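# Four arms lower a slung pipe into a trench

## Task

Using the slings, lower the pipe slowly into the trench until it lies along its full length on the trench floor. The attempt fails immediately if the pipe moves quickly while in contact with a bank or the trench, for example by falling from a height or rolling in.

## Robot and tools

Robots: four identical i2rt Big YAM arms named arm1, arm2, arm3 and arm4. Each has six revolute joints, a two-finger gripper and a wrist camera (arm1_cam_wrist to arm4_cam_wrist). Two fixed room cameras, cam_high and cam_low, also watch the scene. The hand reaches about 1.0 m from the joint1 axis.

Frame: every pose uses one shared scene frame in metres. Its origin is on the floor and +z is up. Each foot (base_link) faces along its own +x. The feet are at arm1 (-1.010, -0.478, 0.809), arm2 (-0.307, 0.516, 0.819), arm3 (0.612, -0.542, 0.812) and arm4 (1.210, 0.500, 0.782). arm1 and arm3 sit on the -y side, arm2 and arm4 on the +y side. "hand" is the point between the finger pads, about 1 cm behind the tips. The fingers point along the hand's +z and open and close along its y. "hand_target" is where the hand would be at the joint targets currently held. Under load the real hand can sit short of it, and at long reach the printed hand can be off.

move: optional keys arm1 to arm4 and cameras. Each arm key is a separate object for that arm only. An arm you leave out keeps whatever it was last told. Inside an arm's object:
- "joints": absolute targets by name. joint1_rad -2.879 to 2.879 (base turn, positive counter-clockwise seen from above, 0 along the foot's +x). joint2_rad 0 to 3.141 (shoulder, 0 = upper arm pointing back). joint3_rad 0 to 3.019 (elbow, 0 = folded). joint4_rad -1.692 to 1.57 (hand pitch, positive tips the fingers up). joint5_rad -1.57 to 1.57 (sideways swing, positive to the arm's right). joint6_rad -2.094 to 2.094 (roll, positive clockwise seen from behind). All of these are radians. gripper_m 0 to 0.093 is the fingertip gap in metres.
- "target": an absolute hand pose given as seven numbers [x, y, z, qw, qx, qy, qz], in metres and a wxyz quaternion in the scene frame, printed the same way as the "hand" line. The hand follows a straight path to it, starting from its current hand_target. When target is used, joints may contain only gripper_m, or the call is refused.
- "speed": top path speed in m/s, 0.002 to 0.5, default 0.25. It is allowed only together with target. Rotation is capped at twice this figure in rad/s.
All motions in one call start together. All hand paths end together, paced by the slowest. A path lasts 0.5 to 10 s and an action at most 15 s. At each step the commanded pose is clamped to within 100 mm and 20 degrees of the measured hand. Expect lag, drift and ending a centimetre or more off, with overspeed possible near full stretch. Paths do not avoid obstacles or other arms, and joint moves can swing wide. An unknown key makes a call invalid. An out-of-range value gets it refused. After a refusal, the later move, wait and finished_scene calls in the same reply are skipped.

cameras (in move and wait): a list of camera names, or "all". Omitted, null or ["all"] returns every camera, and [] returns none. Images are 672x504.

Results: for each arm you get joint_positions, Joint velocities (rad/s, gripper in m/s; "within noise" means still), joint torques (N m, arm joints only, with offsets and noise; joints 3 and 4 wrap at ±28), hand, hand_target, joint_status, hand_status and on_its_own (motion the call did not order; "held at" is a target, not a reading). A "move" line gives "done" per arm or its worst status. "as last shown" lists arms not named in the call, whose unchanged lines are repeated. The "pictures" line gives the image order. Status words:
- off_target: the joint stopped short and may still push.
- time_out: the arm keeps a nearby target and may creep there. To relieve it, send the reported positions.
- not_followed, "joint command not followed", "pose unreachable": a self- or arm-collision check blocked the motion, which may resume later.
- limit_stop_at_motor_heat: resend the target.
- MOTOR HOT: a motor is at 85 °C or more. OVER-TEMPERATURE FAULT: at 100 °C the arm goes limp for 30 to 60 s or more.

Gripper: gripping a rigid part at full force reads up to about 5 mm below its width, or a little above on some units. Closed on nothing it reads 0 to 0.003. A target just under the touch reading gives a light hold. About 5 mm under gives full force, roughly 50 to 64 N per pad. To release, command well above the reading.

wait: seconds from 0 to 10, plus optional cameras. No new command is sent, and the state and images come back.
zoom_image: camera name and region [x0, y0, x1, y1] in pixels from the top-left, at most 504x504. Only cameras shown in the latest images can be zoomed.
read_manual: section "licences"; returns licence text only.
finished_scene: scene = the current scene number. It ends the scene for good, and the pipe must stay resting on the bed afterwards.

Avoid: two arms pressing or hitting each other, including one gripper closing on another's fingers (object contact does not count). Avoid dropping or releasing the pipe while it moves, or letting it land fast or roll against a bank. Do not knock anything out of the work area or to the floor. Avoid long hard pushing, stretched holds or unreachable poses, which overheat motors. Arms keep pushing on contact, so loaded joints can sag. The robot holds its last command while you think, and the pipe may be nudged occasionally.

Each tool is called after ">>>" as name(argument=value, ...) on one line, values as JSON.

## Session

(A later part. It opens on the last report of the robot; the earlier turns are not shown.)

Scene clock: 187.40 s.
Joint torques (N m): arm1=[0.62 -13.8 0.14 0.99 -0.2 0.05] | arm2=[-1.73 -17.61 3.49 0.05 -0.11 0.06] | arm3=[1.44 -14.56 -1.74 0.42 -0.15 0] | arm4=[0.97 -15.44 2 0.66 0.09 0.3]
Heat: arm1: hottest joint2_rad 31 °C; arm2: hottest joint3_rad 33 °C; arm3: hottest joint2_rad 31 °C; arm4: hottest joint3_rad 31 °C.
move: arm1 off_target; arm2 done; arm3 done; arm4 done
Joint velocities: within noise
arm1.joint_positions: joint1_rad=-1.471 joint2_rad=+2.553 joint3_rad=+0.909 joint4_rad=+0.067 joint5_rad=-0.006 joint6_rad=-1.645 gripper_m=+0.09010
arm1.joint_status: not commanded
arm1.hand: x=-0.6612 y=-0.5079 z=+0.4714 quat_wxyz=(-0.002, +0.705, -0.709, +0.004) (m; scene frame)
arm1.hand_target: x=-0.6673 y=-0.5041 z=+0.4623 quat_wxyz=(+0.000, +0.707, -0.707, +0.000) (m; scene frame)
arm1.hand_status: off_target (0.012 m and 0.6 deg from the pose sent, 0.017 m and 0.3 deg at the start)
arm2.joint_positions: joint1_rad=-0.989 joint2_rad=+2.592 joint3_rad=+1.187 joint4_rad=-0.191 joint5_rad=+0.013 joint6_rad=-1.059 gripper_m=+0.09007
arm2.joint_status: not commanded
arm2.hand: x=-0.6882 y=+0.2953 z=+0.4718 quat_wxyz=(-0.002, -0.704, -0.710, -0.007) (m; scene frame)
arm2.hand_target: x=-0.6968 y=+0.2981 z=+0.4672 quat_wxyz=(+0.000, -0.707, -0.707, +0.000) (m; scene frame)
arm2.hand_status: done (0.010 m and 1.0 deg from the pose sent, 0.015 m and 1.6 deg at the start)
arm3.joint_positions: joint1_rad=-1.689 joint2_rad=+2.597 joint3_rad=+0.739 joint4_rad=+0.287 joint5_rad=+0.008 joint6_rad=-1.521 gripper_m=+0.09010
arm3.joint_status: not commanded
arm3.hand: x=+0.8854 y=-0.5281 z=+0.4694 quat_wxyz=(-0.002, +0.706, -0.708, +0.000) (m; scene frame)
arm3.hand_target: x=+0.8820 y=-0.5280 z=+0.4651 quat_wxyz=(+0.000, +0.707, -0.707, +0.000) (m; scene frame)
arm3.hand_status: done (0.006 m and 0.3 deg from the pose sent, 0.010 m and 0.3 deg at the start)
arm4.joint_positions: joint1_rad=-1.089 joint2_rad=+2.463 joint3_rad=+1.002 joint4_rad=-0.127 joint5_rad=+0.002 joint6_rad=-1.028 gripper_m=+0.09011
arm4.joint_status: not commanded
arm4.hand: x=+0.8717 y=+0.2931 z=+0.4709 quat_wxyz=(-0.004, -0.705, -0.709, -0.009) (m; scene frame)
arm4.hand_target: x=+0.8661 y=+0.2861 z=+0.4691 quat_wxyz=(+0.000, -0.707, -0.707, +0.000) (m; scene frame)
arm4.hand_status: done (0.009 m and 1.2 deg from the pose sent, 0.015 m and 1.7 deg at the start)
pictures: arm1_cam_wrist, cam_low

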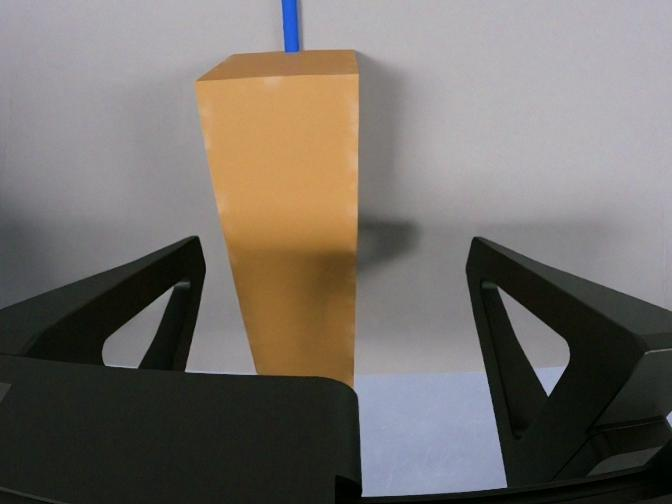

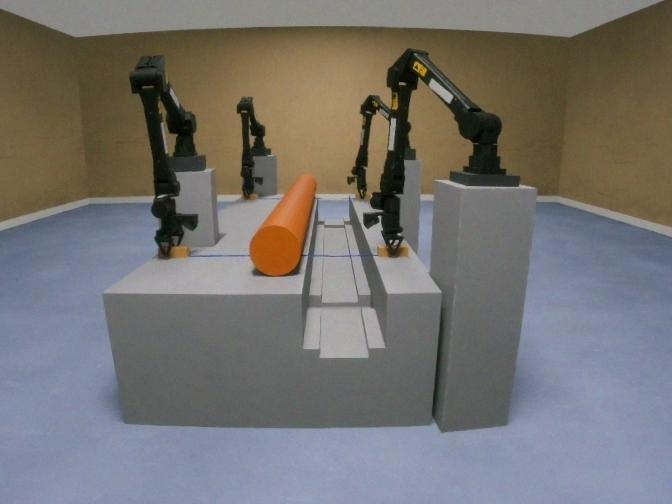

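>>> move(arm1={"target": [-0.679, -0.504, 0.462, 0, 0.7071, -0.7071, 0], "speed": 0.05}, cameras=[])

>>> move(arm1={"joints": {"gripper_m": 0.02}}, arm2={"joints": {"gripper_m": 0.02}}, arm3={"joints": {"gripper_m": 0.02}}, arm4={"joints": {"gripper_m": 0.02}})

Scene clock: 196.53 s.
Joint torques (N m): arm1=[0.62 -13.86 -0.87 0.91 -0.18 0.02] | arm2=[-1.73 -17.67 3.48 0.02 -0.1 0.07] | arm3=[1.32 -14.62 -1.73 0.4 -0.15 0] | arm4=[0.91 -15.5 1.95 0.65 0.09 0.3]
Heat: arm1: hottest joint2_rad 31 °C; arm2: hottest joint2_rad 32 °C; arm3: hottest joint2_rad 31 °C; arm4: hottest joint3_rad 31 °C.
move: arm1 off_target
Joint velocities: within noise
arm1.joint_positions: joint1_rad=-1.471 joint2_rad=+2.554 joint3_rad=+0.891 joint4_rad=+0.099 joint5_rad=-0.006 joint6_rad=-1.645 gripper_m=+0.09010
arm1.joint_status: not commanded
arm1.hand: x=-0.6653 y=-0.5076 z=+0.4714 quat_wxyz=(-0.006, +0.705, -0.709, +0.009) (m; scene frame)
arm1.hand_target: x=-0.6790 y=-0.5041 z=+0.4626 quat_wxyz=(+0.000, +0.707, -0.707, +0.000) (m; scene frame)
arm1.hand_status: off_target (0.017 m and 1.3 deg from the pose sent, 0.021 m and 0.6 deg at the start)
arm2.joint_positions: joint1_rad=-0.989 joint2_rad=+2.592 joint3_rad=+1.187 joint4_rad=-0.190 joint5_rad=+0.013 joint6_rad=-1.059 gripper_m=+0.09007
arm2.joint_status: not commanded
arm2.hand: x=-0.6882 y=+0.2952 z=+0.4718 quat_wxyz=(-0.002, -0.704, -0.710, -0.007) (m; scene frame)
arm2.hand_target: x=-0.6969 y=+0.2981 z=+0.4672 quat_wxyz=(+0.000, -0.707, -0.707, +0.000) (m; scene frame)
arm2.hand_status: not commanded
arm3, arm4: as last shown
arm3.hand: x=+0.8855 y=-0.5281 z=+0.4694 quat_wxyz=(-0.002, +0.706, -0.708, +0.001) (m; scene frame)
pictures: none
No camera images: "cameras" was empty.

Scene clock: 197.20 s.
Joint torques (N m): arm1=[0.26 -13.98 -0.69 1.03 -0.19 0.01] | arm2=[-1.73 -17.67 3.33 0.01 -0.1 0.06] | arm3=[1.44 -14.56 -1.74 0.38 -0.16 0.01] | arm4=[0.97 -15.56 1.85 0.61 0.08 0.3]
Heat: arm1: hottest joint2_rad 31 °C; arm2: hottest joint2_rad 32 °C; arm3: hottest joint2_rad 31 °C; arm4: hottest joint3_rad 31 °C.
move: arm1 off_target; arm2 off_target; arm3 off_target; arm4 off_target
Joint velocities: within noise
arm1.joint_positions: joint1_rad=-1.471 joint2_rad=+2.555 joint3_rad=+0.890 joint4_rad=+0.099 joint5_rad=-0.006 joint6_rad=-1.645 gripper_m=+0.03408
arm1.joint_status: gripper_m off_target (ended at +0.03411, target +0.02000)
arm1.hand: x=-0.6665 y=-0.5075 z=+0.4713 quat_wxyz=(-0.006, +0.705, -0.709, +0.008) (m; scene frame)
arm1.hand_target: x=-0.6792 y=-0.5041 z=+0.4625 quat_wxyz=(+0.000, +0.707, -0.707, +0.000) (m; scene frame)
arm1.hand_status: not commanded
arm2.joint_positions: joint1_rad=-0.989 joint2_rad=+2.592 joint3_rad=+1.188 joint4_rad=-0.190 joint5_rad=+0.013 joint6_rad=-1.059 gripper_m=+0.03460
arm2.joint_status: gripper_m off_target (ended at +0.03463, target +0.02000)
arm2.hand: x=-0.6892 y=+0.2946 z=+0.4718 quat_wxyz=(-0.002, -0.704, -0.710, -0.006) (m; scene frame)
arm2.hand_target: x=-0.6968 y=+0.2980 z=+0.4671 quat_wxyz=(+0.000, -0.707, -0.707, +0.000) (m; scene frame)
arm2.hand_status: not commanded
arm3.joint_positions: joint1_rad=-1.689 joint2_rad=+2.597 joint3_rad=+0.739 joint4_rad=+0.287 joint5_rad=+0.008 joint6_rad=-1.522 gripper_m=+0.03504
arm3.joint_status: gripper_m off_target (ended at +0.03506, target +0.02000)
arm3.hand: x=+0.8854 y=-0.5282 z=+0.4693 quat_wxyz=(-0.002, +0.706, -0.708, +0.001) (m; scene frame)
arm3.hand_target: x=+0.8819 y=-0.5280 z=+0.4651 quat_wxyz=(+0.000, +0.707, -0.707, +0.000) (m; scene frame)
arm3.hand_status: not commanded
arm4.joint_positions: joint1_rad=-1.089 joint2_rad=+2.463 joint3_rad=+1.004 joint4_rad=-0.127 joint5_rad=+0.002 joint6_rad=-1.028 gripper_m=+0.03504
arm4.joint_status: gripper_m off_target (ended at +0.03506, target +0.02000)
arm4.hand: x=+0.8707 y=+0.2925 z=+0.4710 quat_wxyz=(-0.003, -0.706, -0.709, -0.008) (m; scene frame)
arm4.hand_target: x=+0.8660 y=+0.2860 z=+0.4692 quat_wxyz=(+0.000, -0.707, -0.707, +0.000) (m; scene frame)
arm4.hand_status: not commanded
pictures: arm1_cam_wrist, arm2_cam_wrist, arm3_cam_wrist, arm4_cam_wrist, cam_high, cam_low

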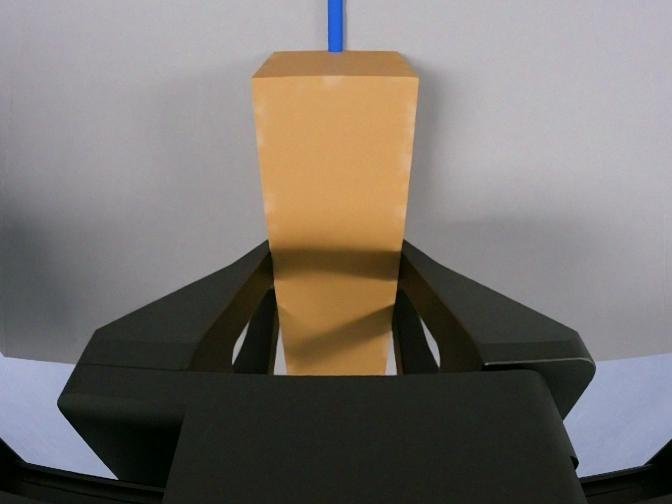

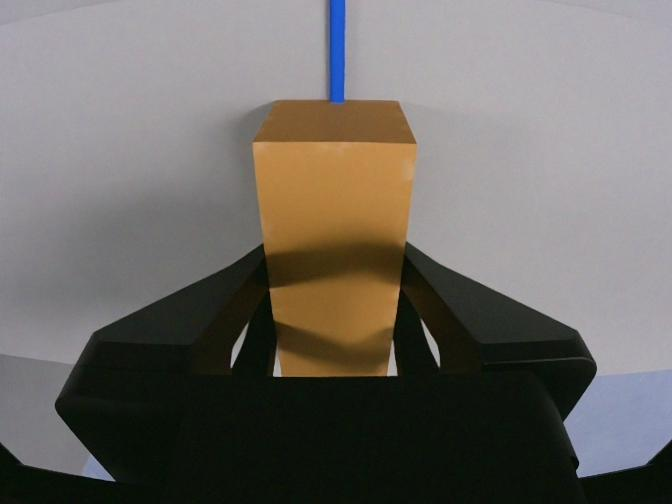

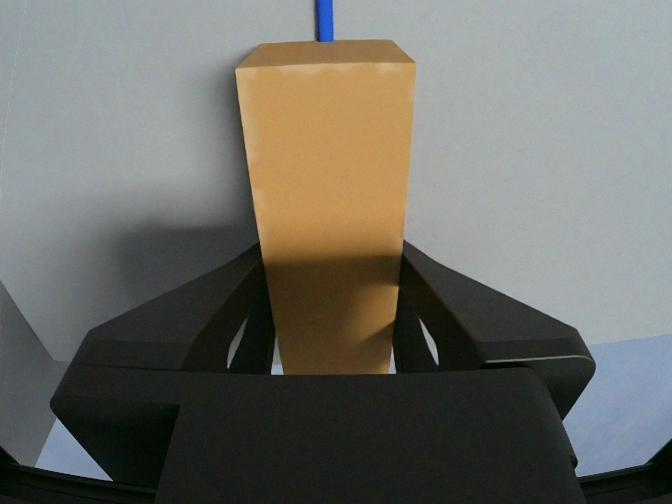

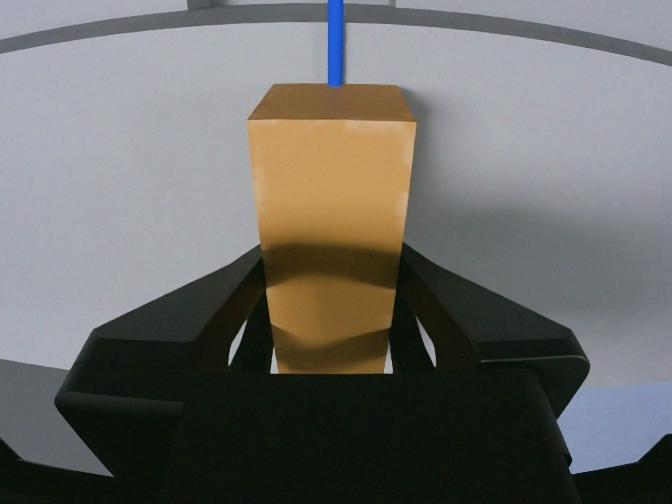

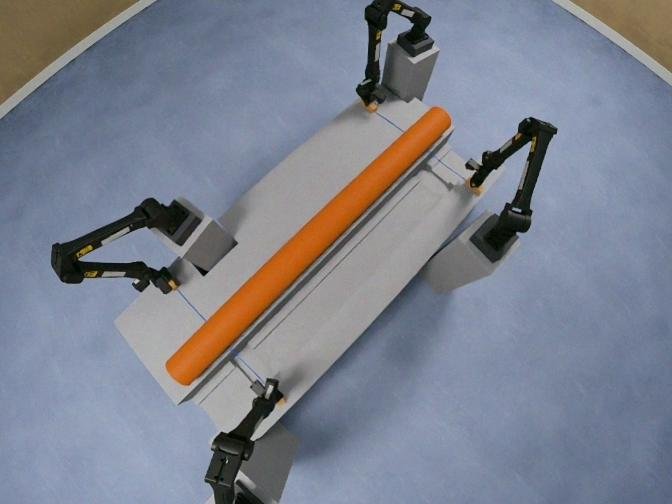

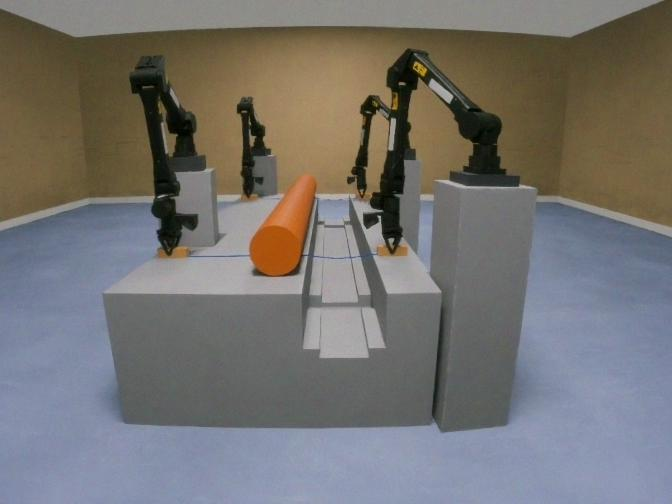

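>>> move(arm1={"target": [-0.668, -0.317, 0.74, 0, 0.7071, -0.7071, 0], "speed": 0.15}, arm2={"target": [-0.688, 0.120, 0.74, 0, 0.7071, 0.7071, 0], "speed": 0.15}, arm3={"target": [0.883, -0.312, 0.74, 0, 0.7071, -0.7071, 0], "speed": 0.15}, arm4={"target": [0.873, 0.125, 0.74, 0, 0.7071, 0.7071, 0], "speed": 0.15})

Scene clock: 219.50 s.
Joint torques (N m): arm1=[0.5 -13.92 6.65 0.08 -0.11 0.07] | arm2=[0.21 -21.01 10.63 -0.95 -0.16 0.21] | arm3=[1.38 -15.09 5.76 -0.42 -0.25 0.1] | arm4=[0.73 -18.43 8.7 -0.31 0.07 0.32]
Heat: arm1: hottest joint2_rad 31 °C; arm2: hottest joint2_rad 33 °C; arm3: hottest joint2_rad 31 °C; arm4: hottest joint3_rad 30 °C.
move: arm1 off_target; arm2 off_target; arm3 off_target; arm4 off_target
Joint velocities: within noise
arm1.joint_positions: joint1_rad=-0.959 joint2_rad=+1.778 joint3_rad=+0.775 joint4_rad=-0.600 joint5_rad=-0.014 joint6_rad=-1.143 gripper_m=+0.03408
arm1.joint_status: not commanded
arm1.hand: x=-0.6797 y=-0.3243 z=+0.7314 quat_wxyz=(+0.011, +0.709, -0.705, -0.004) (m; scene frame)
arm1.hand_target: x=-0.6683 y=-0.3171 z=+0.7400 quat_wxyz=(+0.000, +0.707, -0.707, +0.000) (m; scene frame)
arm1.hand_status: off_target (0.016 m and 1.4 deg from the pose sent, 0.329 m and 1.2 deg at the start)
arm2.joint_positions: joint1_rad=-0.712 joint2_rad=+2.118 joint3_rad=+1.310 joint4_rad=-0.816 joint5_rad=+0.011 joint6_rad=-0.771 gripper_m=+0.03460
arm2.joint_status: not commanded
arm2.hand: x=-0.6777 y=+0.1385 z=+0.7234 quat_wxyz=(+0.000, -0.708, -0.706, -0.020) (m; scene frame)
arm2.hand_target: x=-0.6876 y=+0.1205 z=+0.7403 quat_wxyz=(+0.000, -0.707, -0.707, +0.000) (m; scene frame)
arm2.hand_status: off_target (0.027 m and 2.2 deg from the pose sent, 0.320 m and 0.9 deg at the start)
arm3.joint_positions: joint1_rad=-1.032 joint2_rad=+1.747 joint3_rad=+0.712 joint4_rad=-0.569 joint5_rad=+0.006 joint6_rad=-0.871 gripper_m=+0.03504
arm3.joint_status: not commanded
arm3.hand: x=+0.8741 y=-0.3213 z=+0.7324 quat_wxyz=(+0.012, +0.709, -0.705, -0.001) (m; scene frame)
arm3.hand_target: x=+0.8828 y=-0.3121 z=+0.7400 quat_wxyz=(+0.000, +0.707, -0.707, +0.000) (m; scene frame)
arm3.hand_status: off_target (0.015 m and 1.4 deg from the pose sent, 0.346 m and 0.3 deg at the start)
arm4.joint_positions: joint1_rad=-0.802 joint2_rad=+1.953 joint3_rad=+1.155 joint4_rad=-0.823 joint5_rad=+0.003 joint6_rad=-0.744 gripper_m=+0.03504
arm4.joint_status: not commanded
arm4.hand: x=+0.8867 y=+0.1441 z=+0.7189 quat_wxyz=(+0.000, -0.704, -0.710, -0.026) (m; scene frame)
arm4.hand_target: x=+0.8737 y=+0.1256 z=+0.7404 quat_wxyz=(+0.000, -0.707, -0.707, +0.000) (m; scene frame)
arm4.hand_status: off_target (0.032 m and 3.0 deg from the pose sent, 0.317 m and 1.0 deg at the start)
pictures: arm1_cam_wrist, arm2_cam_wrist, arm3_cam_wrist, arm4_cam_wrist, cam_high, cam_low

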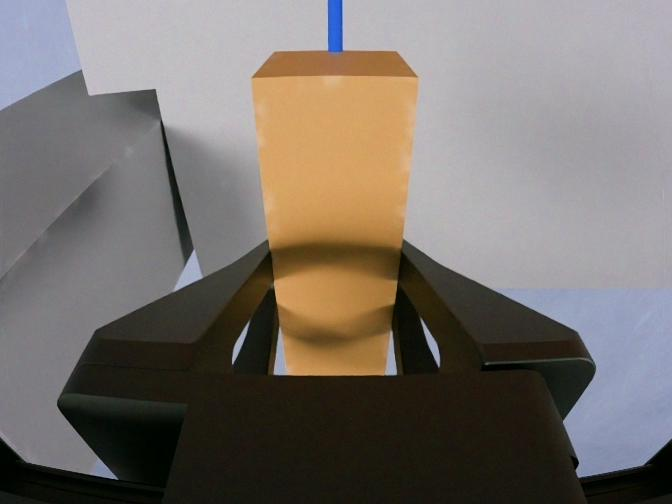

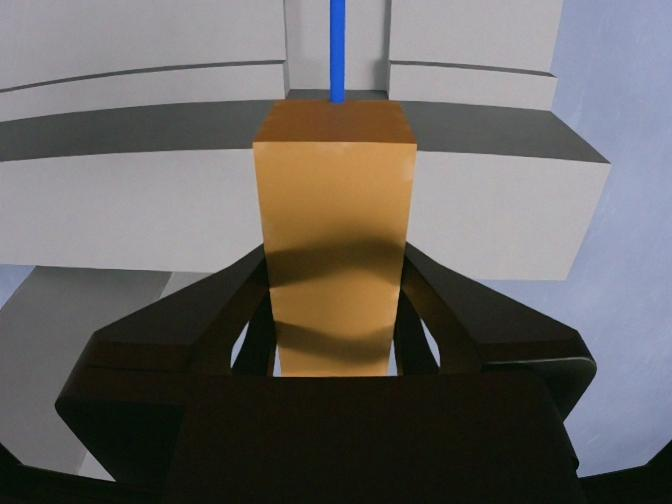

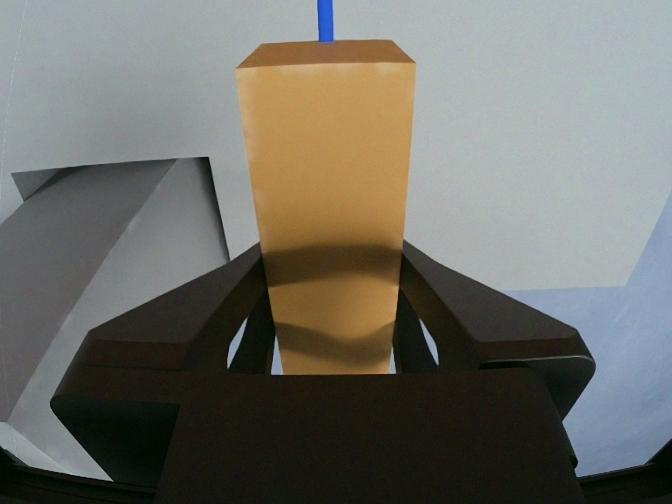

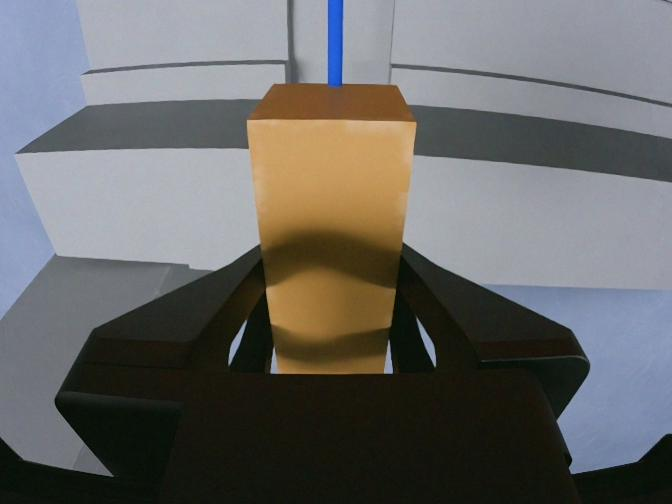

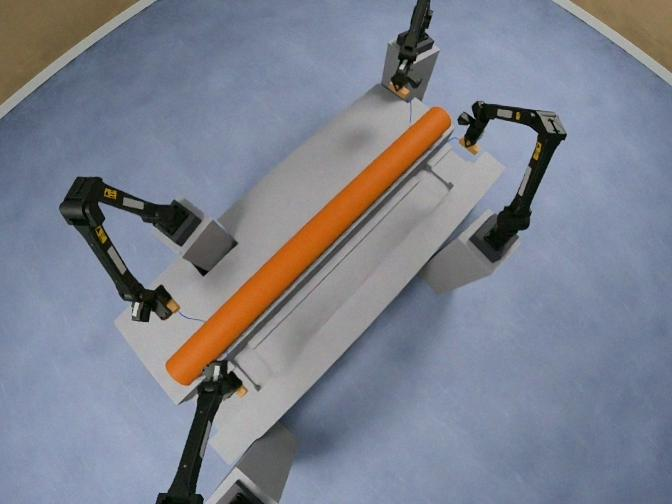

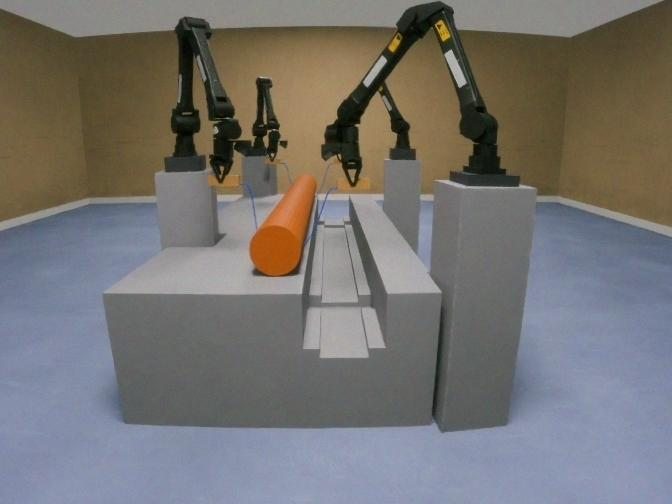

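>>> move(arm1={"target": [-0.667, -0.317, 0.82, 0, 0.7071, -0.7071, 0], "speed": 0.06}, arm2={"target": [-0.692, 0.117, 0.82, 0, 0.7071, 0.7071, 0], "speed": 0.06}, arm3={"target": [0.885, -0.312, 0.82, 0, 0.7071, -0.7071, 0], "speed": 0.06}, arm4={"target": [0.868, 0.117, 0.82, 0, 0.7071, 0.7071, 0], "speed": 0.06}, cameras=["cam_low", "cam_high", "arm2_cam_wrist", "arm1_cam_wrist"])

Scene clock: 225.80 s.
Joint torques (N m): arm1=[-1.79 -18.67 9.62 -1.5 0.25 -0.11] | arm2=[-0.91 -27.46 12.96 -2.43 -0.02 0.08] | arm3=[1.14 -18.43 8.76 -1.22 -0.25 -0.01] | arm4=[-0.21 -25 10.85 -1.78 0.1 0.14]
Heat: arm1: hottest joint2_rad 31 °C; arm2: hottest joint2_rad 34 °C; arm3: hottest joint2_rad 31 °C; arm4: hottest joint3_rad 31 °C.
move: arm1 off_target; arm2 off_target; arm3 off_target; arm4 off_target
Joint velocities: within noise
arm1.joint_positions: joint1_rad=-0.947 joint2_rad=+1.662 joint3_rad=+0.798 joint4_rad=-0.793 joint5_rad=-0.021 joint6_rad=-1.128 gripper_m=+0.03408
arm1.joint_status: not commanded
arm1.hand: x=-0.6946 y=-0.3243 z=+0.7779 quat_wxyz=(+0.036, +0.707, -0.706, -0.016) (m; scene frame)
arm1.hand_target: x=-0.6685 y=-0.3176 z=+0.8180 quat_wxyz=(+0.000, +0.707, -0.707, +0.000) (m; scene frame)
arm1.hand_status: off_target (0.051 m and 4.5 deg from the pose sent, 0.090 m and 1.3 deg at the start)
arm2.joint_positions: joint1_rad=-0.698 joint2_rad=+2.070 joint3_rad=+1.339 joint4_rad=-0.947 joint5_rad=+0.008 joint6_rad=-0.759 gripper_m=+0.03461
arm2.joint_status: not commanded
arm2.hand: x=-0.6669 y=+0.1385 z=+0.7576 quat_wxyz=(+0.000, -0.706, -0.707, -0.047) (m; scene frame)
arm2.hand_target: x=-0.6899 y=+0.1192 z=+0.8186 quat_wxyz=(+0.000, -0.707, -0.707, +0.001) (m; scene frame)
arm2.hand_status: off_target (0.071 m and 5.4 deg from the pose sent, 0.100 m and 2.2 deg at the start)
arm3.joint_positions: joint1_rad=-1.031 joint2_rad=+1.602 joint3_rad=+0.742 joint4_rad=-0.802 joint5_rad=+0.007 joint6_rad=-0.865 gripper_m=+0.03497
arm3.joint_status: not commanded
arm3.hand: x=+0.8630 y=-0.3308 z=+0.7873 quat_wxyz=(+0.041, +0.706, -0.707, -0.003) (m; scene frame)
arm3.hand_target: x=+0.8840 y=-0.3129 z=+0.8191 quat_wxyz=(+0.000, +0.707, -0.707, +0.000) (m; scene frame)
arm3.hand_status: off_target (0.044 m and 4.8 deg from the pose sent, 0.089 m and 1.4 deg at the start)
arm4.joint_positions: joint1_rad=-0.785 joint2_rad=+1.916 joint3_rad=+1.215 joint4_rad=-0.975 joint5_rad=+0.003 joint6_rad=-0.726 gripper_m=+0.03500
arm4.joint_status: not commanded
arm4.hand: x=+0.8930 y=+0.1390 z=+0.7544 quat_wxyz=(+0.002, -0.703, -0.709, -0.053) (m; scene frame)
arm4.hand_target: x=+0.8704 y=+0.1197 z=+0.8179 quat_wxyz=(+0.000, -0.707, -0.707, +0.000) (m; scene frame)
arm4.hand_status: off_target (0.074 m and 6.1 deg from the pose sent, 0.106 m and 3.0 deg at the start)
pictures: arm1_cam_wrist, arm2_cam_wrist, cam_high, cam_low

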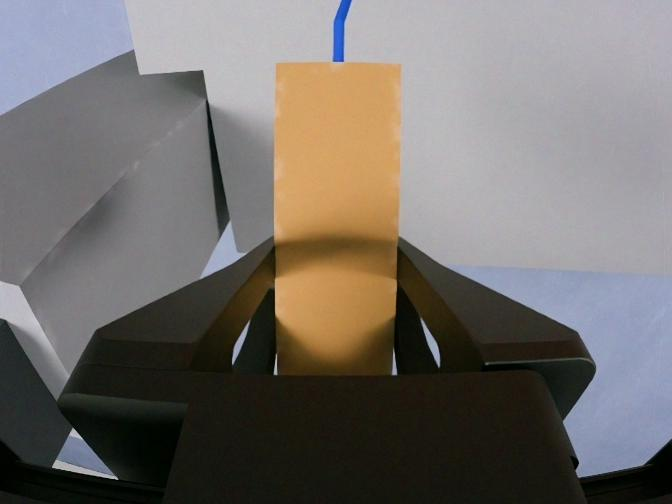

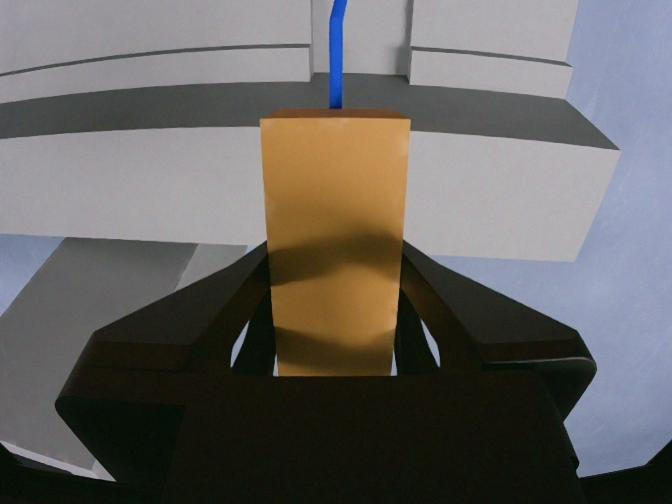

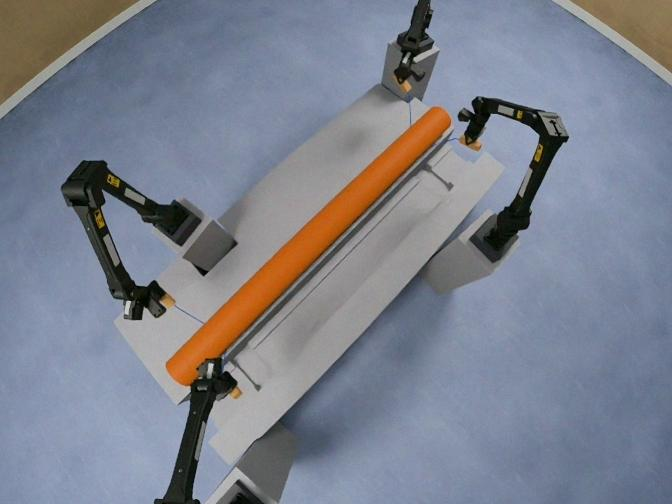

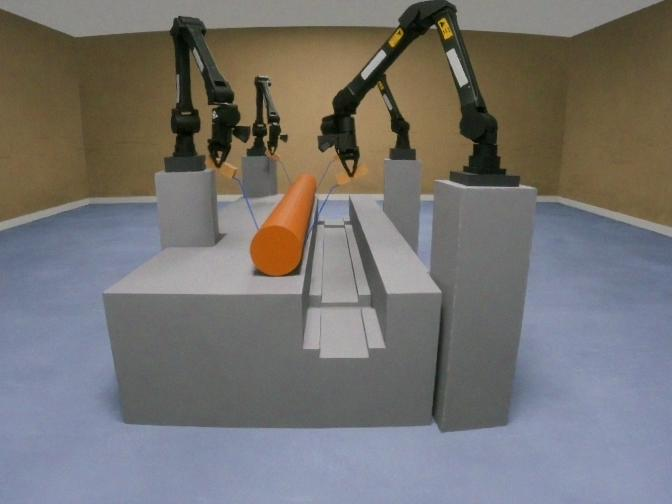

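>>> move(arm1={"target": [-0.655, -0.315, 0.89, 0, 0.7071, -0.7071, 0], "speed": 0.05}, arm2={"target": [-0.698, 0.110, 0.89, 0, 0.7071, 0.7071, 0], "speed": 0.05}, arm3={"target": [0.895, -0.310, 0.89, 0, 0.7071, -0.7071, 0], "speed": 0.05}, arm4={"target": [0.863, 0.110, 0.89, 0, 0.7071, 0.7071, 0], "speed": 0.05}, cameras=["cam_low", "cam_high", "arm2_cam_wrist", "arm1_cam_wrist"])

Scene clock: 232.13 s.
Joint torques (N m): arm1=[-2.2 -18.61 12.04 -1.42 0.55 -0.2] | arm2=[-1.2 -30.21 15.23 -3.3 0.09 0.03] | arm3=[-0.15 -21.07 10.88 -2.22 0.21 -0.12] | arm4=[-0.44 -28.16 12.6 -2.67 0.18 0.07]
Heat: arm1: hottest joint3_rad 32 °C; arm2: hottest joint3_rad 35 °C; arm3: hottest joint2_rad 32 °C; arm4: hottest joint3_rad 32 °C.
move: arm1 off_target; arm2 off_target; arm3 off_target; arm4 off_target
Joint velocities: within noise
arm1.joint_positions: joint1_rad=-0.946 joint2_rad=+1.574 joint3_rad=+0.893 joint4_rad=-0.999 joint5_rad=-0.025 joint6_rad=-1.127 gripper_m=+0.03408
arm1.joint_status: not commanded
arm1.hand: x=-0.6867 y=-0.3186 z=+0.8361 quat_wxyz=(+0.045, +0.707, -0.706, -0.022) (m; scene frame)
arm1.hand_target: x=-0.6578 y=-0.3158 z=+0.8876 quat_wxyz=(+0.000, +0.707, -0.707, +0.001) (m; scene frame)
arm1.hand_status: off_target (0.063 m and 5.8 deg from the pose sent, 0.119 m and 4.5 deg at the start)
arm2.joint_positions: joint1_rad=-0.692 joint2_rad=+2.030 joint3_rad=+1.412 joint4_rad=-1.092 joint5_rad=+0.006 joint6_rad=-0.752 gripper_m=+0.03460
arm2.joint_status: not commanded
arm2.hand: x=-0.6689 y=+0.1319 z=+0.8016 quat_wxyz=(+0.000, -0.706, -0.706, -0.063) (m; scene frame)
arm2.hand_target: x=-0.6939 y=+0.1141 z=+0.8865 quat_wxyz=(+0.001, -0.707, -0.707, +0.001) (m; scene frame)
arm2.hand_status: off_target (0.096 m and 7.2 deg from the pose sent, 0.139 m and 5.4 deg at the start; pose on its path clipped on 15 of 73 steps)
arm3.joint_positions: joint1_rad=-1.026 joint2_rad=+1.526 joint3_rad=+0.831 joint4_rad=-0.990 joint5_rad=-0.002 joint6_rad=-0.864 gripper_m=+0.03497
arm3.joint_status: not commanded
arm3.hand: x=+0.8683 y=-0.3224 z=+0.8379 quat_wxyz=(+0.052, +0.707, -0.705, -0.008) (m; scene frame)
arm3.hand_target: x=+0.8929 y=-0.3114 z=+0.8872 quat_wxyz=(+0.000, +0.707, -0.707, +0.001) (m; scene frame)
arm3.hand_status: off_target (0.060 m and 6.1 deg from the pose sent, 0.109 m and 4.7 deg at the start)
arm4.joint_positions: joint1_rad=-0.776 joint2_rad=+1.887 joint3_rad=+1.281 joint4_rad=-1.099 joint5_rad=+0.002 joint6_rad=-0.715 gripper_m=+0.03500
arm4.joint_status: not commanded
arm4.hand: x=+0.8929 y=+0.1327 z=+0.7893 quat_wxyz=(+0.003, -0.703, -0.707, -0.068) (m; scene frame)
arm4.hand_target: x=+0.8694 y=+0.1161 z=+0.8779 quat_wxyz=(+0.001, -0.707, -0.707, +0.001) (m; scene frame)
arm4.hand_status: off_target (0.107 m and 7.8 deg from the pose sent, 0.142 m and 6.1 deg at the start; pose on its path clipped on 48 of 73 steps)
pictures: arm1_cam_wrist, arm2_cam_wrist, cam_high, cam_low

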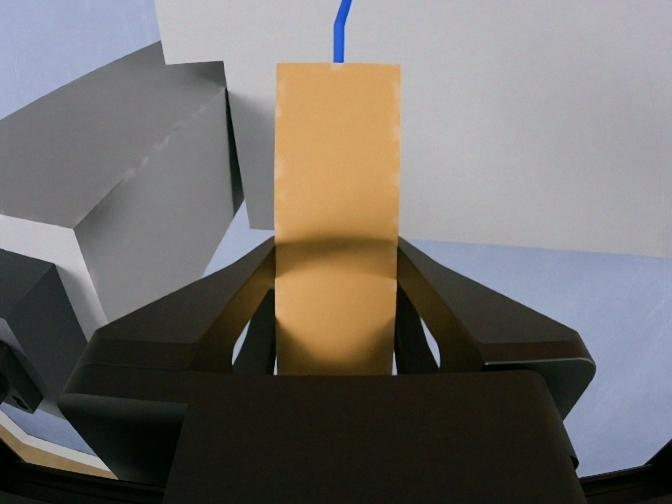

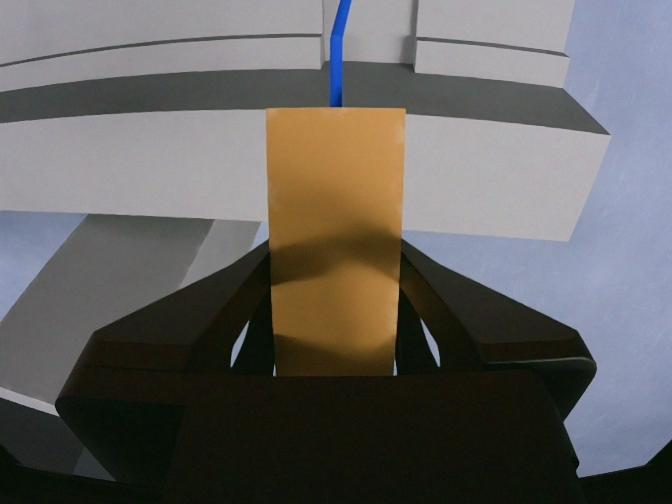

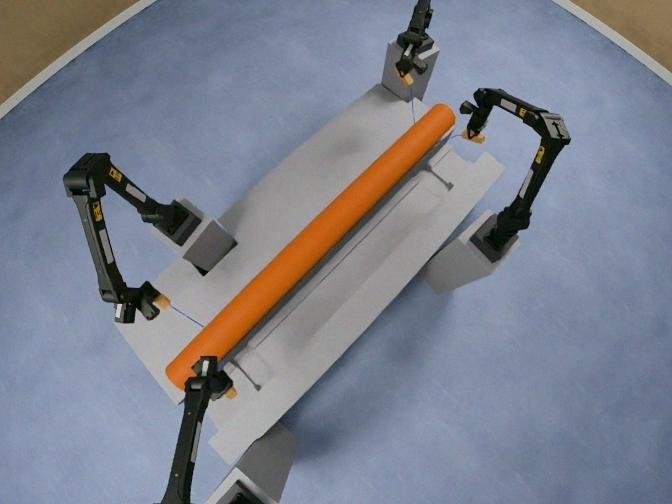

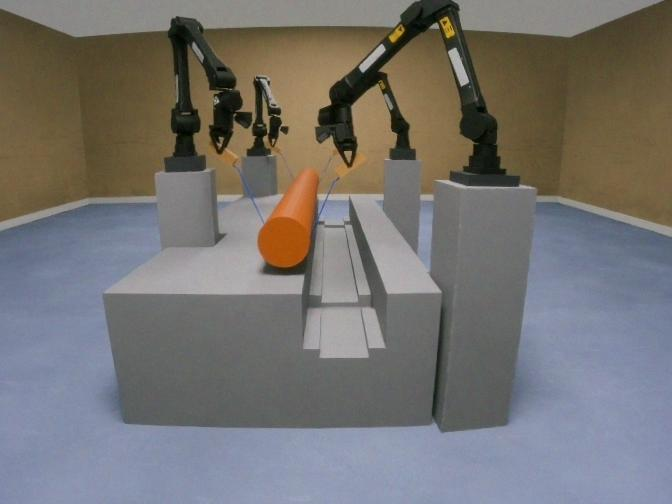

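>>> zoom_image(camera="cam_low", region=[190, 130, 442, 319])

>>> zoom_image(camera="cam_high", region=[140, 80, 512, 420])

Scaled by 2.000.

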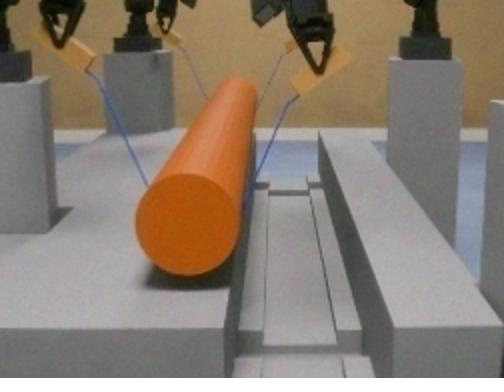

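Scaled by 1.355.

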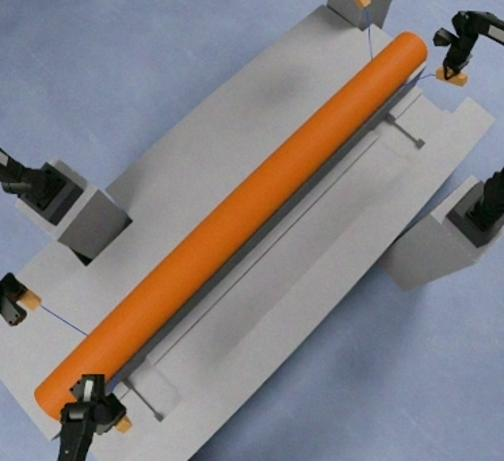

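>>> move(arm1={"target": [-0.650, -0.215, 0.92, 0, 0.7071, -0.7071, 0], "speed": 0.06}, arm2={"target": [-0.702, 0.208, 0.90, 0, 0.7071, 0.7071, 0], "speed": 0.06}, arm3={"target": [0.900, -0.212, 0.92, 0, 0.7071, -0.7071, 0], "speed": 0.06}, arm4={"target": [0.858, 0.208, 0.90, 0, 0.7071, 0.7071, 0], "speed": 0.06}, cameras=["cam_low", "cam_high", "arm2_cam_wrist", "arm1_cam_wrist"])

>>> zoom_image(camera="cam_low", region=[190, 130, 442, 319])

Scene clock: 250.83 s.
Joint torques (N m): arm1=[-2.02 -18.02 14.09 -1.5 0.33 -0.07] | arm2=[-3.43 -27.34 10.36 -1.55 0.03 -0.11] | arm3=[0.21 -22.59 12.44 -2.06 0.13 0.02] | arm4=[-2.08 -25.82 8.76 -1.98 0.22 -0.12]
Heat: arm1: hottest joint3_rad 38 °C; arm2: hottest joint3_rad 41 °C; arm3: hottest joint3_rad 34 °C; arm4: hottest joint3_rad 36 °C.
move: arm1 off_target; arm2 off_target; arm3 off_target; arm4 off_target
Joint velocities: within noise
arm1.joint_positions: joint1_rad=-0.753 joint2_rad=+1.630 joint3_rad=+1.074 joint4_rad=-1.110 joint5_rad=-0.023 joint6_rad=-0.946 gripper_m=+0.03408
arm1.joint_status: not commanded
arm1.hand: x=-0.6820 y=-0.2283 z=+0.8693 quat_wxyz=(+0.044, +0.711, -0.702, -0.011) (m; scene frame)
arm1.hand_target: x=-0.6530 y=-0.2170 z=+0.9194 quat_wxyz=(-0.001, +0.707, -0.707, +0.001) (m; scene frame)
arm1.hand_status: off_target (0.061 m and 5.2 deg from the pose sent, 0.138 m and 5.8 deg at the start)
arm2.joint_positions: joint1_rad=-0.801 joint2_rad=+1.868 joint3_rad=+1.278 joint4_rad=-1.093 joint5_rad=+0.011 joint6_rad=-0.878 gripper_m=+0.03460
arm2.joint_status: not commanded
arm2.hand: x=-0.6788 y=+0.2011 z=+0.8413 quat_wxyz=(-0.005, -0.700, -0.712, -0.050) (m; scene frame)
arm2.hand_target: x=-0.7000 y=+0.2088 z=+0.8968 quat_wxyz=(+0.002, -0.707, -0.707, +0.000) (m; scene frame)
arm2.hand_status: off_target (0.063 m and 5.8 deg from the pose sent, 0.129 m and 7.2 deg at the start)
arm3.joint_positions: joint1_rad=-0.865 joint2_rad=+1.641 joint3_rad=+1.063 joint4_rad=-1.102 joint5_rad=-0.003 joint6_rad=-0.713 gripper_m=+0.03497
arm3.joint_status: not commanded
arm3.hand: x=+0.8754 y=-0.2299 z=+0.8661 quat_wxyz=(+0.050, +0.711, -0.701, +0.001) (m; scene frame)
arm3.hand_target: x=+0.8977 y=-0.2144 z=+0.9187 quat_wxyz=(+0.000, +0.707, -0.707, +0.000) (m; scene frame)
arm3.hand_status: off_target (0.062 m and 5.8 deg from the pose sent, 0.141 m and 6.1 deg at the start)
arm4.joint_positions: joint1_rad=-0.903 joint2_rad=+1.728 joint3_rad=+1.178 joint4_rad=-1.117 joint5_rad=+0.003 joint6_rad=-0.845 gripper_m=+0.03499
arm4.joint_status: not commanded
arm4.hand: x=+0.8744 y=+0.1991 z=+0.8311 quat_wxyz=(-0.004, -0.703, -0.709, -0.049) (m; scene frame)
arm4.hand_target: x=+0.8600 y=+0.2083 z=+0.8943 quat_wxyz=(+0.002, -0.707, -0.707, +0.000) (m; scene frame)
arm4.hand_status: off_target (0.071 m and 5.6 deg from the pose sent, 0.138 m and 7.9 deg at the start)
pictures: arm1_cam_wrist, arm2_cam_wrist, cam_high, cam_low

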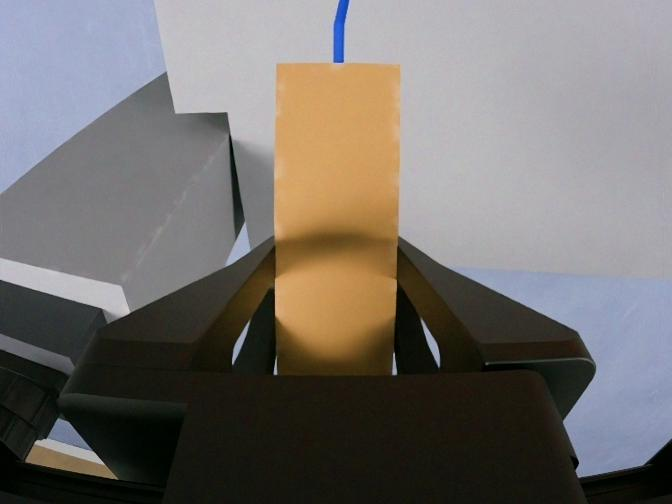

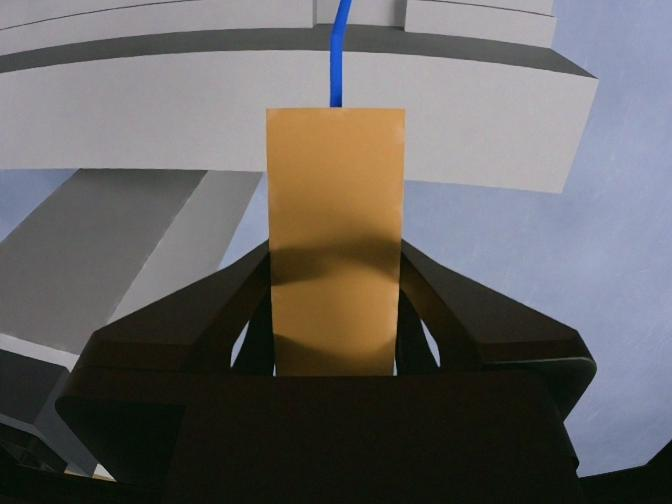

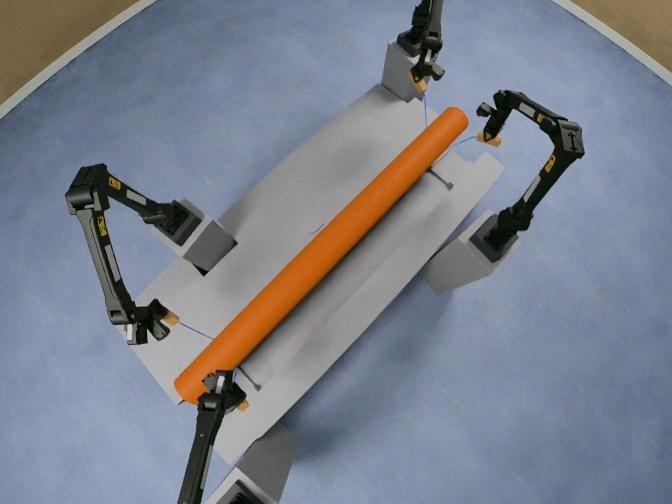

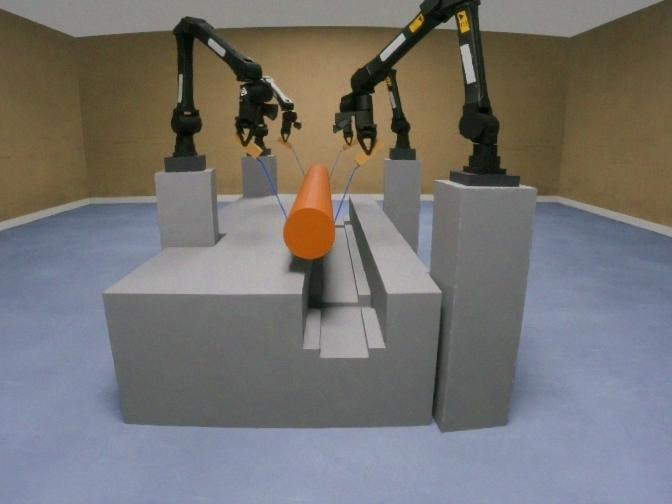

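Scaled by 2.000.

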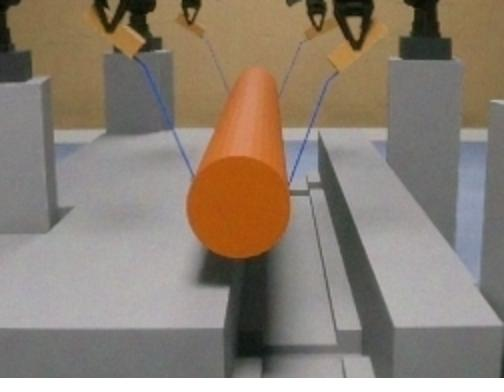

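>>> move(arm1={"target": [-0.650, -0.103, 0.92, 0, 0.7071, -0.7071, 0], "speed": 0.06}, arm2={"target": [-0.702, 0.322, 0.90, 0, 0.7071, 0.7071, 0], "speed": 0.06}, arm3={"target": [0.900, -0.100, 0.92, 0, 0.7071, -0.7071, 0], "speed": 0.06}, arm4={"target": [0.858, 0.322, 0.90, 0, 0.7071, 0.7071, 0], "speed": 0.06}, cameras=["cam_low", "cam_high", "arm2_cam_wrist", "arm1_cam_wrist"])

>>> zoom_image(camera="cam_low", region=[190, 130, 442, 319])

Scene clock: 258.60 s.
Joint torques (N m): arm1=[-2.32 -21.89 14.09 -1.29 0.26 -0.04] | arm2=[-3.37 -22.83 10.37 -1.28 0.28 -0.07] | arm3=[-0.21 -28.34 12.25 -2.17 0.17 0.03] | arm4=[-1.9 -21.3 9.01 -1.36 0.48 -0.14]
Heat: arm1: hottest joint3_rad 39 °C; arm2: hottest joint3_rad 41 °C; arm3: hottest joint3_rad 35 °C; arm4: hottest joint3_rad 36 °C.
move: arm1 off_target; arm2 off_target; arm3 off_target; arm4 off_target
Joint velocities: within noise
arm1.joint_positions: joint1_rad=-0.573 joint2_rad=+1.818 joint3_rad=+1.305 joint4_rad=-1.159 joint5_rad=-0.023 joint6_rad=-0.771 gripper_m=+0.03408
arm1.joint_status: not commanded
arm1.hand: x=-0.6802 y=-0.1188 z=+0.8591 quat_wxyz=(+0.049, +0.712, -0.700, -0.002) (m; scene frame)
arm1.hand_target: x=-0.6532 y=-0.1061 z=+0.9191 quat_wxyz=(-0.001, +0.707, -0.707, +0.001) (m; scene frame)
arm1.hand_status: off_target (0.070 m and 5.7 deg from the pose sent, 0.139 m and 5.2 deg at the start)
arm2.joint_positions: joint1_rad=-1.004 joint2_rad=+1.708 joint3_rad=+1.088 joint4_rad=-1.057 joint5_rad=+0.006 joint6_rad=-1.084 gripper_m=+0.03460
arm2.joint_status: not commanded
arm2.hand: x=-0.6799 y=+0.3121 z=+0.8535 quat_wxyz=(-0.018, -0.700, -0.713, -0.045) (m; scene frame)
arm2.hand_target: x=-0.7002 y=+0.3222 z=+0.8977 quat_wxyz=(+0.001, -0.707, -0.707, -0.001) (m; scene frame)
arm2.hand_status: off_target (0.052 m and 5.7 deg from the pose sent, 0.136 m and 5.8 deg at the start)
arm3.joint_positions: joint1_rad=-0.723 joint2_rad=+1.870 joint3_rad=+1.348 joint4_rad=-1.164 joint5_rad=-0.004 joint6_rad=-0.574 gripper_m=+0.03497
arm3.joint_status: not commanded
arm3.hand: x=+0.8771 y=-0.1174 z=+0.8546 quat_wxyz=(+0.052, +0.712, -0.700, +0.008) (m; scene frame)
arm3.hand_target: x=+0.8978 y=-0.1032 z=+0.9184 quat_wxyz=(-0.001, +0.707, -0.707, +0.000) (m; scene frame)
arm3.hand_status: off_target (0.071 m and 6.1 deg from the pose sent, 0.143 m and 5.8 deg at the start)
arm4.joint_positions: joint1_rad=-1.129 joint2_rad=+1.554 joint3_rad=+0.998 joint4_rad=-1.117 joint5_rad=-0.005 joint6_rad=-1.070 gripper_m=+0.03499
arm4.joint_status: not commanded
arm4.hand: x=+0.8752 y=+0.3138 z=+0.8451 quat_wxyz=(-0.019, -0.704, -0.708, -0.049) (m; scene frame)
arm4.hand_target: x=+0.8599 y=+0.3220 z=+0.8961 quat_wxyz=(+0.002, -0.708, -0.707, -0.001) (m; scene frame)
arm4.hand_status: off_target (0.058 m and 6.1 deg from the pose sent, 0.142 m and 5.6 deg at the start)
pictures: arm1_cam_wrist, arm2_cam_wrist, cam_high, cam_low

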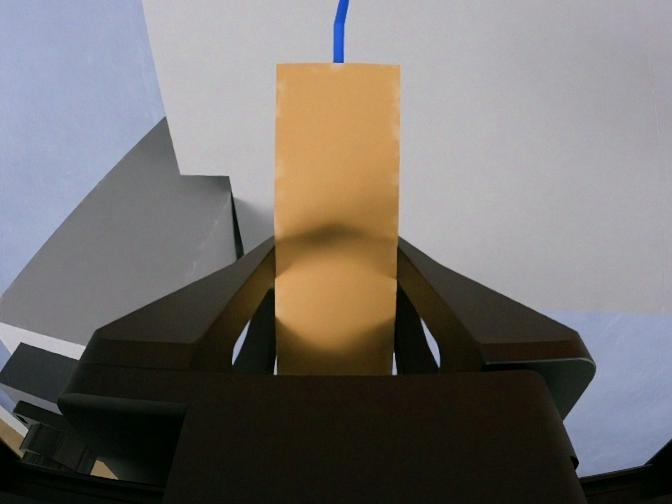

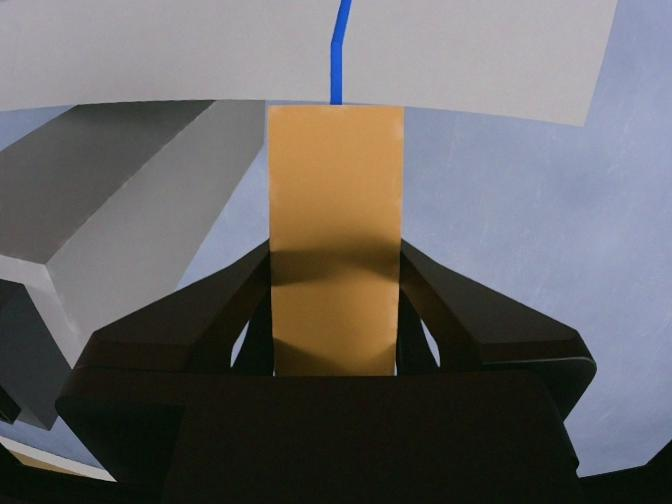

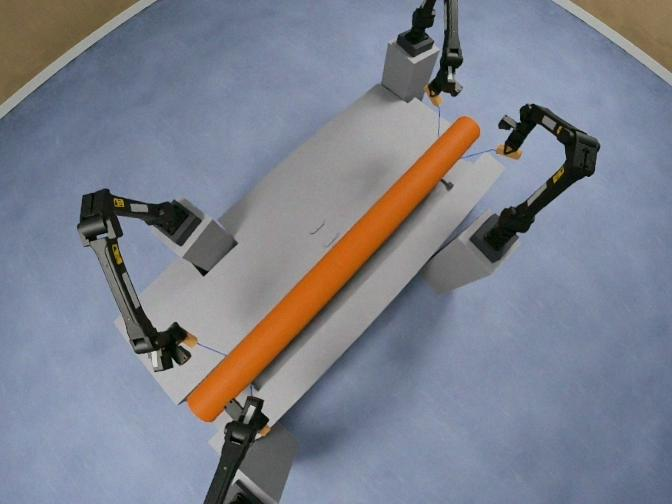

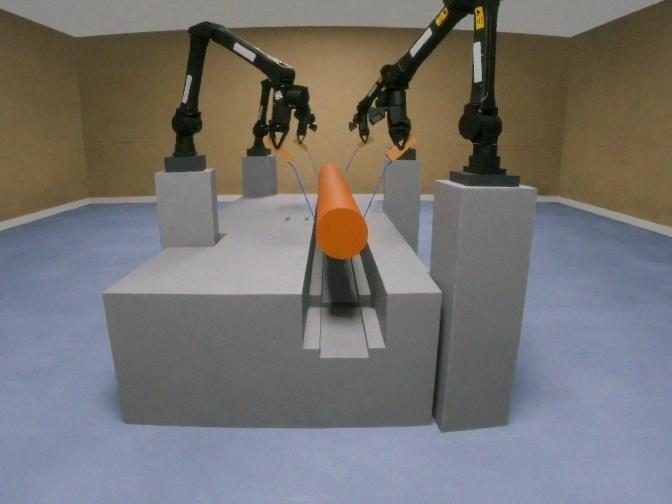

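Scaled by 2.000.

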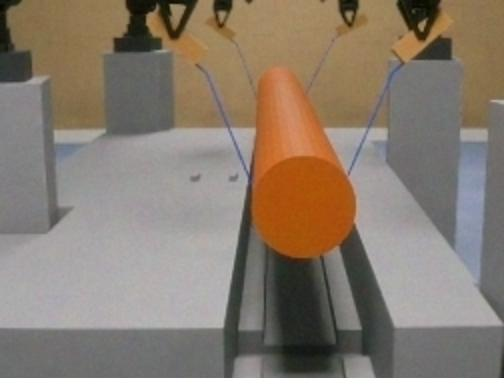

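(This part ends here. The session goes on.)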